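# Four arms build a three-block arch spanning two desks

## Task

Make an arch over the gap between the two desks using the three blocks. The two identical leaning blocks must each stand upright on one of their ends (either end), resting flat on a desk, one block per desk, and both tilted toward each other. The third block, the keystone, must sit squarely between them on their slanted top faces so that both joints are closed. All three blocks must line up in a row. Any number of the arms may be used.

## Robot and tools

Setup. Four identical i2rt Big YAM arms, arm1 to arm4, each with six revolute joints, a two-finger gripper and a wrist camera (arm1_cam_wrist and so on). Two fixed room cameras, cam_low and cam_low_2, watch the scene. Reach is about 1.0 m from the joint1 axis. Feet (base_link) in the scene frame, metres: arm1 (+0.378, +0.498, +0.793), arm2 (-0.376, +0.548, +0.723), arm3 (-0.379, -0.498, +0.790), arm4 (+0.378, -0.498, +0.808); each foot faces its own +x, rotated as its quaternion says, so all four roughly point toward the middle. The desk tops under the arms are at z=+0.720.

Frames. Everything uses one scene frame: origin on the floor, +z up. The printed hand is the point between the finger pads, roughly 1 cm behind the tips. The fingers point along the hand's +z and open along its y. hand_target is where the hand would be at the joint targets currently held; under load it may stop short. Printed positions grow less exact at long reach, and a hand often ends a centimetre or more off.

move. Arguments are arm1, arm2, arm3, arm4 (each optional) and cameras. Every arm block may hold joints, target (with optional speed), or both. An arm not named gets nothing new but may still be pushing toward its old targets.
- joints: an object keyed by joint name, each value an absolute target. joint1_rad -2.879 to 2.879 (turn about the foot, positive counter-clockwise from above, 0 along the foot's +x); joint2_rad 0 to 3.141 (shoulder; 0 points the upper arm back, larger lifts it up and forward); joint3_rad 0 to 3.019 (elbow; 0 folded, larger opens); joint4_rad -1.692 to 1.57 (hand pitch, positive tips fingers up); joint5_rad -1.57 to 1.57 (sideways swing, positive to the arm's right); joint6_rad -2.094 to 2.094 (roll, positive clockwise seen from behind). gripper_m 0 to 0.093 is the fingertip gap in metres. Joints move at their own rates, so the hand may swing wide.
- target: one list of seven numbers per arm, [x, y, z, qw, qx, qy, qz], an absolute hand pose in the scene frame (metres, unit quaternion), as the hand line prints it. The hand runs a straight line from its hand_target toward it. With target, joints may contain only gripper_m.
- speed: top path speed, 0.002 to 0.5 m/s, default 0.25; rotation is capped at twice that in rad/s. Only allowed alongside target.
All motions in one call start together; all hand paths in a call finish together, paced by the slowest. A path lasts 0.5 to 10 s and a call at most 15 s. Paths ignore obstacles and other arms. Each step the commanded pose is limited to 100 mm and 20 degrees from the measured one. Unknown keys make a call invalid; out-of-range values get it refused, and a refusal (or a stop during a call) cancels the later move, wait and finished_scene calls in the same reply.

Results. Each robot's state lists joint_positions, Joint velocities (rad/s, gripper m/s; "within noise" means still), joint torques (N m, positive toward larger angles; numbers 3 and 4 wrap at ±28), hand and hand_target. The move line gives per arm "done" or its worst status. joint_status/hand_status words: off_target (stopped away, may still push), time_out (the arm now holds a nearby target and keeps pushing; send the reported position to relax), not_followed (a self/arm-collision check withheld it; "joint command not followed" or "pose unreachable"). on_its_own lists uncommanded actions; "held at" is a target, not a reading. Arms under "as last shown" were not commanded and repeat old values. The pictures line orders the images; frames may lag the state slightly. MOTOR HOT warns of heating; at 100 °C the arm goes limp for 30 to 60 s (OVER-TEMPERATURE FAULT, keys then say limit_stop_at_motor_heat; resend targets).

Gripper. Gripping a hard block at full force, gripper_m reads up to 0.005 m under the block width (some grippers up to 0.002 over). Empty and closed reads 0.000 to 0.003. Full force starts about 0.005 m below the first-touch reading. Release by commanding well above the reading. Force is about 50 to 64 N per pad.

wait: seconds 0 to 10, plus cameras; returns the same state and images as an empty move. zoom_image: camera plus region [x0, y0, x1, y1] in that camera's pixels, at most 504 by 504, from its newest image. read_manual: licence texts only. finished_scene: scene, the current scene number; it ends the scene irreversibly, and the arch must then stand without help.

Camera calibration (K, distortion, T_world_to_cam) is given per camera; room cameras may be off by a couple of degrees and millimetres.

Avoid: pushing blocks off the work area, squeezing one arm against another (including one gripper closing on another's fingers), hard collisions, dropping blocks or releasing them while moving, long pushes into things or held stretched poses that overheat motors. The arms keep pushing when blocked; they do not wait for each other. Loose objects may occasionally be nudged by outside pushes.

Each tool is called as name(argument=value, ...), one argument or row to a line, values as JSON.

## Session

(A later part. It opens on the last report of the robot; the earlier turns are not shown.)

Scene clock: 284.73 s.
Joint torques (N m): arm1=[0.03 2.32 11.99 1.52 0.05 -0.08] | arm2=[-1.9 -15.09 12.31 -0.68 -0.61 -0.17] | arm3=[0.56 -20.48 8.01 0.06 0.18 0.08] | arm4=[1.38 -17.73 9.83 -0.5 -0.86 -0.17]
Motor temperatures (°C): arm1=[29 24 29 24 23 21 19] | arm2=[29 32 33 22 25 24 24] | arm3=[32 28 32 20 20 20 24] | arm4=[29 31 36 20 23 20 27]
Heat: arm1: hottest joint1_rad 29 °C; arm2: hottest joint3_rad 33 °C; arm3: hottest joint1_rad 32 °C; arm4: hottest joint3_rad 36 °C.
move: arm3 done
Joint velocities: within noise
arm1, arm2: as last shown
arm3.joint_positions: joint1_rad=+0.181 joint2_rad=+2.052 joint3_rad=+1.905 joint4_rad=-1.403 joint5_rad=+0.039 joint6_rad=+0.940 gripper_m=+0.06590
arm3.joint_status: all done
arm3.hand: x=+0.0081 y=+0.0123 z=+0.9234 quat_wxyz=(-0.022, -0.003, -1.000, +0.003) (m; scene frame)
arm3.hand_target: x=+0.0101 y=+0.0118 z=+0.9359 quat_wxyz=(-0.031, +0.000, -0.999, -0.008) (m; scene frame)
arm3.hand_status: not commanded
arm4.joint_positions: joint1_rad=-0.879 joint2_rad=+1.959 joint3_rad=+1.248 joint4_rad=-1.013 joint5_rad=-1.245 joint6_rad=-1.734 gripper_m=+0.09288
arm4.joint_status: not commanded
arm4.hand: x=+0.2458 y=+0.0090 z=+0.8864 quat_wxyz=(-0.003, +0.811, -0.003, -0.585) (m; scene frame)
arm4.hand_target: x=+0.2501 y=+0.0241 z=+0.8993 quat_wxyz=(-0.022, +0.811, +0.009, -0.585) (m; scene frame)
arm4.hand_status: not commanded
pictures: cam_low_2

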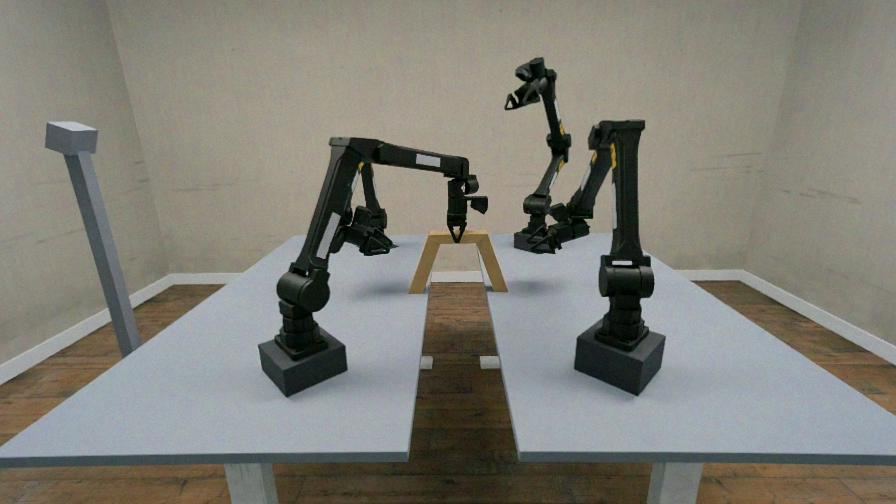

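move(
  arm3={"joints": {"gripper_m": 0.093}},
  cameras=["arm3_cam_wrist"],
)

move(
  arm3={"target": [0.010, 0.012, 1.03, 0.0305, 0, 0.9995, 0.0087], "speed": 0.06},
  cameras=["cam_low_2", "cam_low", "arm3_cam_wrist"],
)

zoom_image(
  camera="cam_low_2",
  region=[400, 205, 520, 300],
)

zoom_image(
  camera="arm3_cam_wrist",
  region=[200, 0, 480, 280],
)

Scene clock: 286.63 s.
Joint torques (N m): arm1=[0.09 2.32 11.96 1.59 0.04 -0.08] | arm2=[-1.9 -15.21 12.33 -0.69 -0.6 -0.18] | arm3=[0.5 -20.37 7.83 0.1 0.18 0.09] | arm4=[1.2 -17.73 9.83 -0.51 -0.85 -0.17]
Motor temperatures (°C): arm1=[29 24 29 24 23 21 19] | arm2=[29 32 33 22 25 24 24] | arm3=[32 28 32 20 20 20 23] | arm4=[29 31 36 20 23 20 26]
Heat: arm1: hottest joint1_rad 29 °C; arm2: hottest joint3_rad 33 °C; arm3: hottest joint1_rad 32 °C; arm4: hottest joint3_rad 36 °C.
move: arm3 done
Joint velocities: within noise
arm1, arm4: as last shown
arm2.joint_positions: joint1_rad=-0.815 joint2_rad=+1.928 joint3_rad=+1.452 joint4_rad=-1.317 joint5_rad=-1.237 joint6_rad=-1.795 gripper_m=+0.09289
arm2.joint_status: not commanded
arm2.hand: x=-0.2467 y=+0.0099 z=+0.8802 quat_wxyz=(-0.579, +0.000, -0.815, -0.008) (m; scene frame)
arm2.hand_target: x=-0.2531 y=-0.0055 z=+0.8873 quat_wxyz=(-0.578, +0.008, -0.816, +0.009) (m; scene frame)
arm2.hand_status: not commanded
arm3.joint_positions: joint1_rad=+0.181 joint2_rad=+2.052 joint3_rad=+1.905 joint4_rad=-1.403 joint5_rad=+0.039 joint6_rad=+0.940 gripper_m=+0.09281
arm3.joint_status: all done
arm3.hand: x=+0.0081 y=+0.0123 z=+0.9234 quat_wxyz=(-0.022, -0.003, -1.000, +0.003) (m; scene frame)
arm3.hand_target: x=+0.0101 y=+0.0117 z=+0.9359 quat_wxyz=(-0.031, +0.000, -0.999, -0.008) (m; scene frame)
arm3.hand_status: not commanded
pictures: arm3_cam_wrist
camera_calibration:
arm3_cam_wrist: T_world_to_cam=[[-0.0133869, -0.999795, 0.0151895, -0.00185997], [-0.832983, 0.0195542, 0.552952, -0.500809], [-0.553136, -0.00525027, -0.833074, 0.897126], [0, 0, 0, 1]] pos_world=[0.0790427, 0.0126435, 1.02432]

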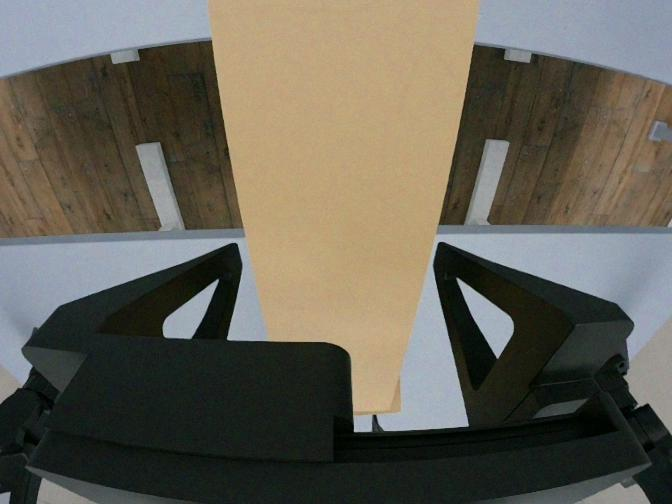

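Scene clock: 288.90 s.
Joint torques (N m): arm1=[-0.03 2.37 11.96 1.51 0.04 -0.08] | arm2=[-1.96 -14.97 12.27 -0.65 -0.62 -0.18] | arm3=[0.85 -19.55 13.35 -0.59 0.11 0.09] | arm4=[1.26 -17.61 9.81 -0.5 -0.86 -0.17]
Motor temperatures (°C): arm1=[29 24 29 24 23 21 19] | arm2=[29 32 33 22 25 24 24] | arm3=[32 28 32 20 20 20 23] | arm4=[29 31 36 20 23 20 26]
Heat: arm1: hottest joint1_rad 29 °C; arm2: hottest joint3_rad 33 °C; arm3: hottest joint1_rad 32 °C; arm4: hottest joint3_rad 36 °C.
move: arm3 off_target
Joint velocities: within noise
arm1, arm2: as last shown
arm3.joint_positions: joint1_rad=+0.181 joint2_rad=+2.031 joint3_rad=+2.068 joint4_rad=-1.622 joint5_rad=+0.039 joint6_rad=+0.940 gripper_m=+0.09290
arm3.joint_status: not commanded
arm3.hand: x=+0.0015 y=+0.0032 z=+0.9978 quat_wxyz=(-0.011, -0.003, -1.000, +0.017) (m; scene frame)
arm3.hand_target: x=+0.0089 y=+0.0106 z=+1.0299 quat_wxyz=(-0.031, +0.000, -0.999, -0.009) (m; scene frame)
arm3.hand_status: off_target (0.034 m and 3.8 deg from the pose sent, 0.107 m and 1.7 deg at the start)
arm4.joint_positions: joint1_rad=-0.879 joint2_rad=+1.959 joint3_rad=+1.249 joint4_rad=-1.013 joint5_rad=-1.245 joint6_rad=-1.734 gripper_m=+0.09288
arm4.joint_status: not commanded
arm4.hand: x=+0.2458 y=+0.0091 z=+0.8865 quat_wxyz=(-0.003, +0.811, -0.003, -0.585) (m; scene frame)
arm4.hand_target: x=+0.2501 y=+0.0242 z=+0.8994 quat_wxyz=(-0.022, +0.811, +0.009, -0.585) (m; scene frame)
arm4.hand_status: not commanded
pictures: arm3_cam_wrist, cam_low, cam_low_2
camera_calibration:
arm3_cam_wrist: T_world_to_cam=[[-0.0127543, -0.998922, 0.0446438, -0.0415866], [-0.820872, 0.0359545, 0.569979, -0.564388], [-0.570969, -0.0293771, -0.820446, 0.942903], [0, 0, 0, 1]] pos_world=[0.0745478, 0.00645036, 1.09715]

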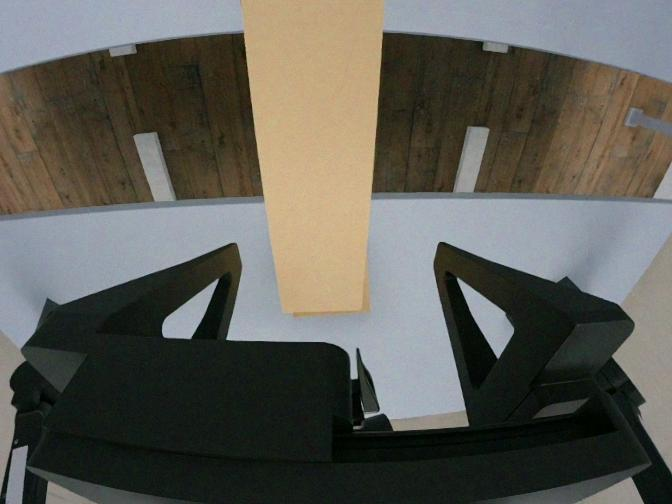

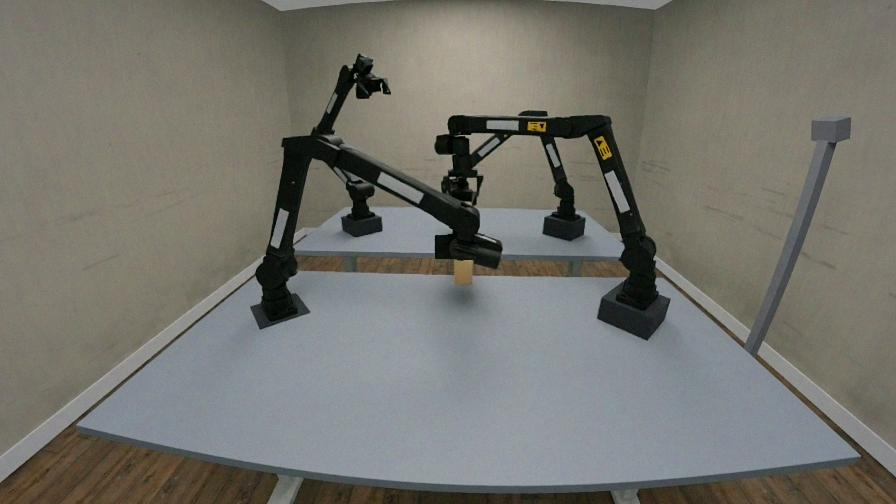

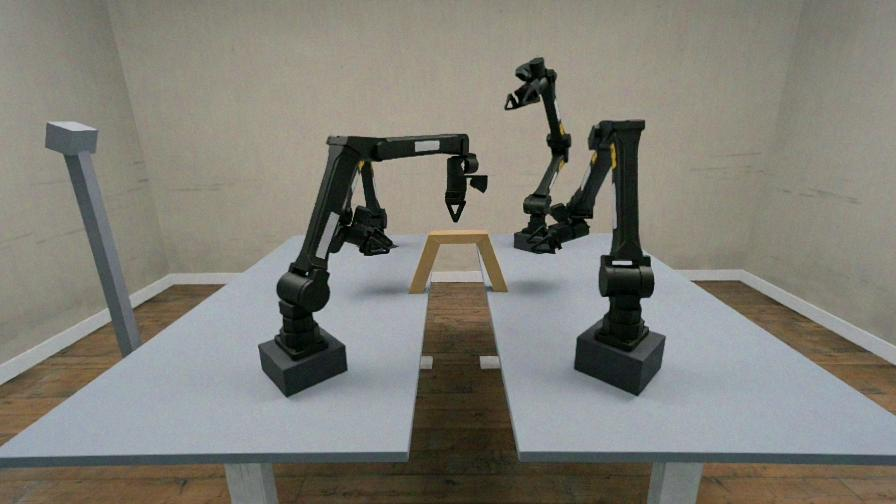

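Scaled by 4.200 from the camera's 896x504 image, which has a finer 1280x720 frame.

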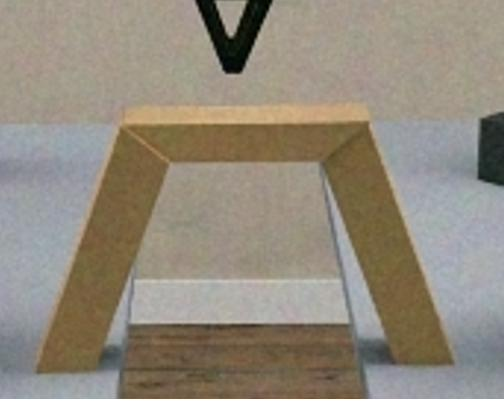

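Scaled by 1.800 from the camera's 672x504 image, which has a finer 960x720 frame.

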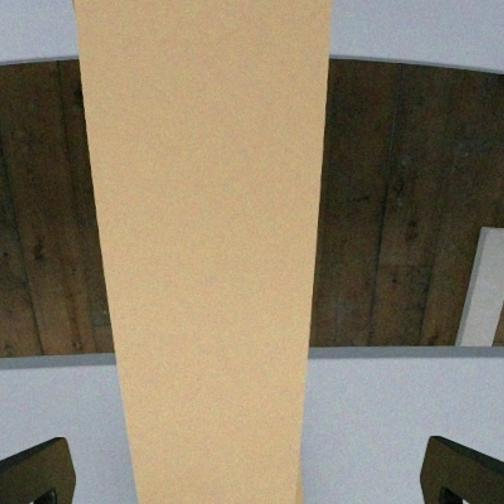

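wait(
  seconds=1,
  cameras=["arm1_cam_wrist", "cam_low_2"],
)

zoom_image(
  camera="arm1_cam_wrist",
  region=[240, 120, 440, 300],
)

zoom_image(
  camera="cam_low_2",
  region=[400, 220, 520, 300],
)

Scene clock: 291.93 s.
Joint torques (N m): arm1=[0.03 2.37 11.93 1.52 0.05 -0.08] | arm2=[-2.14 -14.97 12.3 -0.66 -0.61 -0.19] | arm3=[0.5 -19.55 13.37 -0.54 0.13 0.09] | arm4=[1.2 -17.73 9.8 -0.5 -0.86 -0.17]
Motor temperatures (°C): arm1=[29 24 29 24 23 21 19] | arm2=[29 31 33 22 25 24 24] | arm3=[32 28 32 20 20 20 23] | arm4=[29 32 37 20 23 20 26]
Heat: arm1: hottest joint1_rad 29 °C; arm2: hottest joint3_rad 33 °C; arm3: hottest joint1_rad 32 °C; arm4: hottest joint3_rad 37 °C.
Joint velocities: within noise
arm1.joint_positions: joint1_rad=+0.252 joint2_rad=+0.565 joint3_rad=+1.417 joint4_rad=-1.312 joint5_rad=+0.231 joint6_rad=+0.335 gripper_m=+0.09396
arm1.joint_status: not commanded
arm1.hand: x=+0.2345 y=+0.3433 z=+1.3639 quat_wxyz=(-0.255, -0.816, -0.228, +0.467) (m; scene frame)
arm1.hand_target: x=+0.2364 y=+0.3466 z=+1.3781 quat_wxyz=(-0.264, -0.808, -0.223, +0.477) (m; scene frame)
arm1.hand_status: not commanded
arm2.joint_positions: joint1_rad=-0.815 joint2_rad=+1.928 joint3_rad=+1.452 joint4_rad=-1.317 joint5_rad=-1.237 joint6_rad=-1.795 gripper_m=+0.09289
arm2.joint_status: not commanded
arm2.hand: x=-0.2467 y=+0.0099 z=+0.8802 quat_wxyz=(-0.579, +0.000, -0.815, -0.008) (m; scene frame)
arm2.hand_target: x=-0.2531 y=-0.0054 z=+0.8873 quat_wxyz=(-0.578, +0.008, -0.816, +0.009) (m; scene frame)
arm2.hand_status: not commanded
arm3.joint_positions: joint1_rad=+0.181 joint2_rad=+2.031 joint3_rad=+2.069 joint4_rad=-1.622 joint5_rad=+0.039 joint6_rad=+0.940 gripper_m=+0.09290
arm3.joint_status: not commanded
arm3.hand: x=+0.0016 y=+0.0034 z=+0.9981 quat_wxyz=(-0.011, -0.003, -1.000, +0.017) (m; scene frame)
arm3.hand_target: x=+0.0090 y=+0.0107 z=+1.0299 quat_wxyz=(-0.031, +0.000, -0.999, -0.009) (m; scene frame)
arm3.hand_status: off_target (0.034 m and 3.7 deg from the pose sent, 0.107 m and 1.7 deg at the start)
arm4.joint_positions: joint1_rad=-0.879 joint2_rad=+1.959 joint3_rad=+1.249 joint4_rad=-1.013 joint5_rad=-1.245 joint6_rad=-1.734 gripper_m=+0.09288
arm4.joint_status: not commanded
arm4.hand: x=+0.2458 y=+0.0091 z=+0.8865 quat_wxyz=(-0.003, +0.811, -0.003, -0.585) (m; scene frame)
arm4.hand_target: x=+0.2501 y=+0.0242 z=+0.8994 quat_wxyz=(-0.022, +0.811, +0.009, -0.585) (m; scene frame)
arm4.hand_status: not commanded
wait: 1.00 s; at rest from the start
pictures: arm1_cam_wrist, cam_low_2

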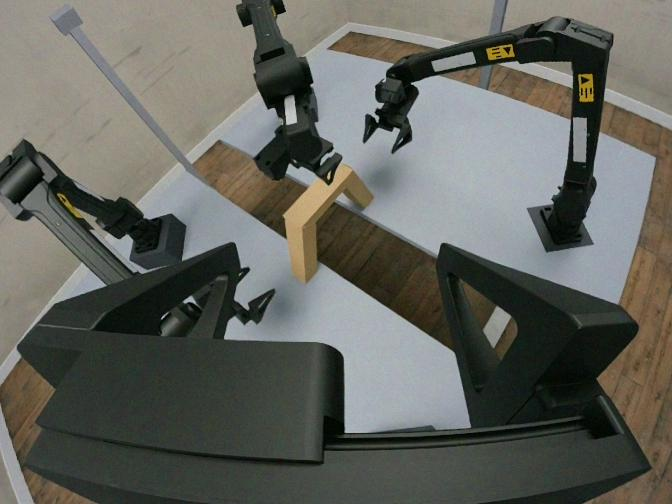

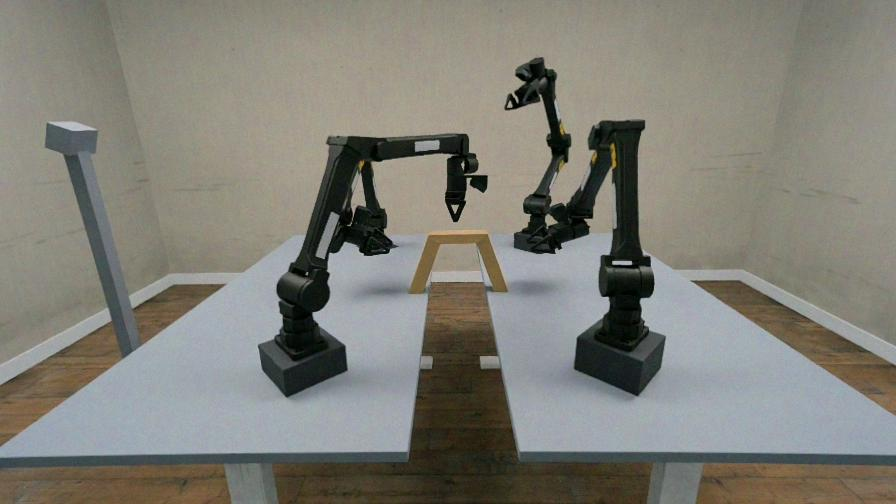

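Scaled by 2.520 from the camera's 672x504 image, which has a finer 960x720 frame.

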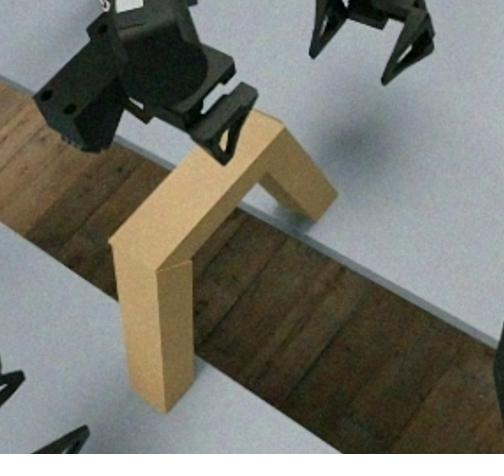

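Scaled by 4.200 from the camera's 896x504 image, which has a finer 1280x720 frame.

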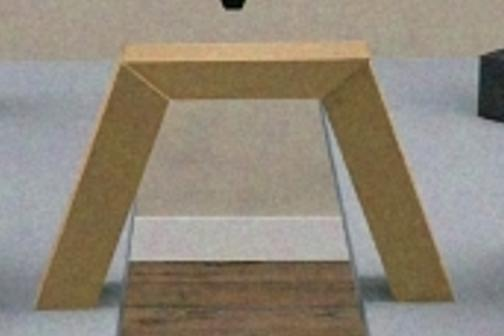

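finished_scene(
  scene=1,
)

The scene is finished: the task was done.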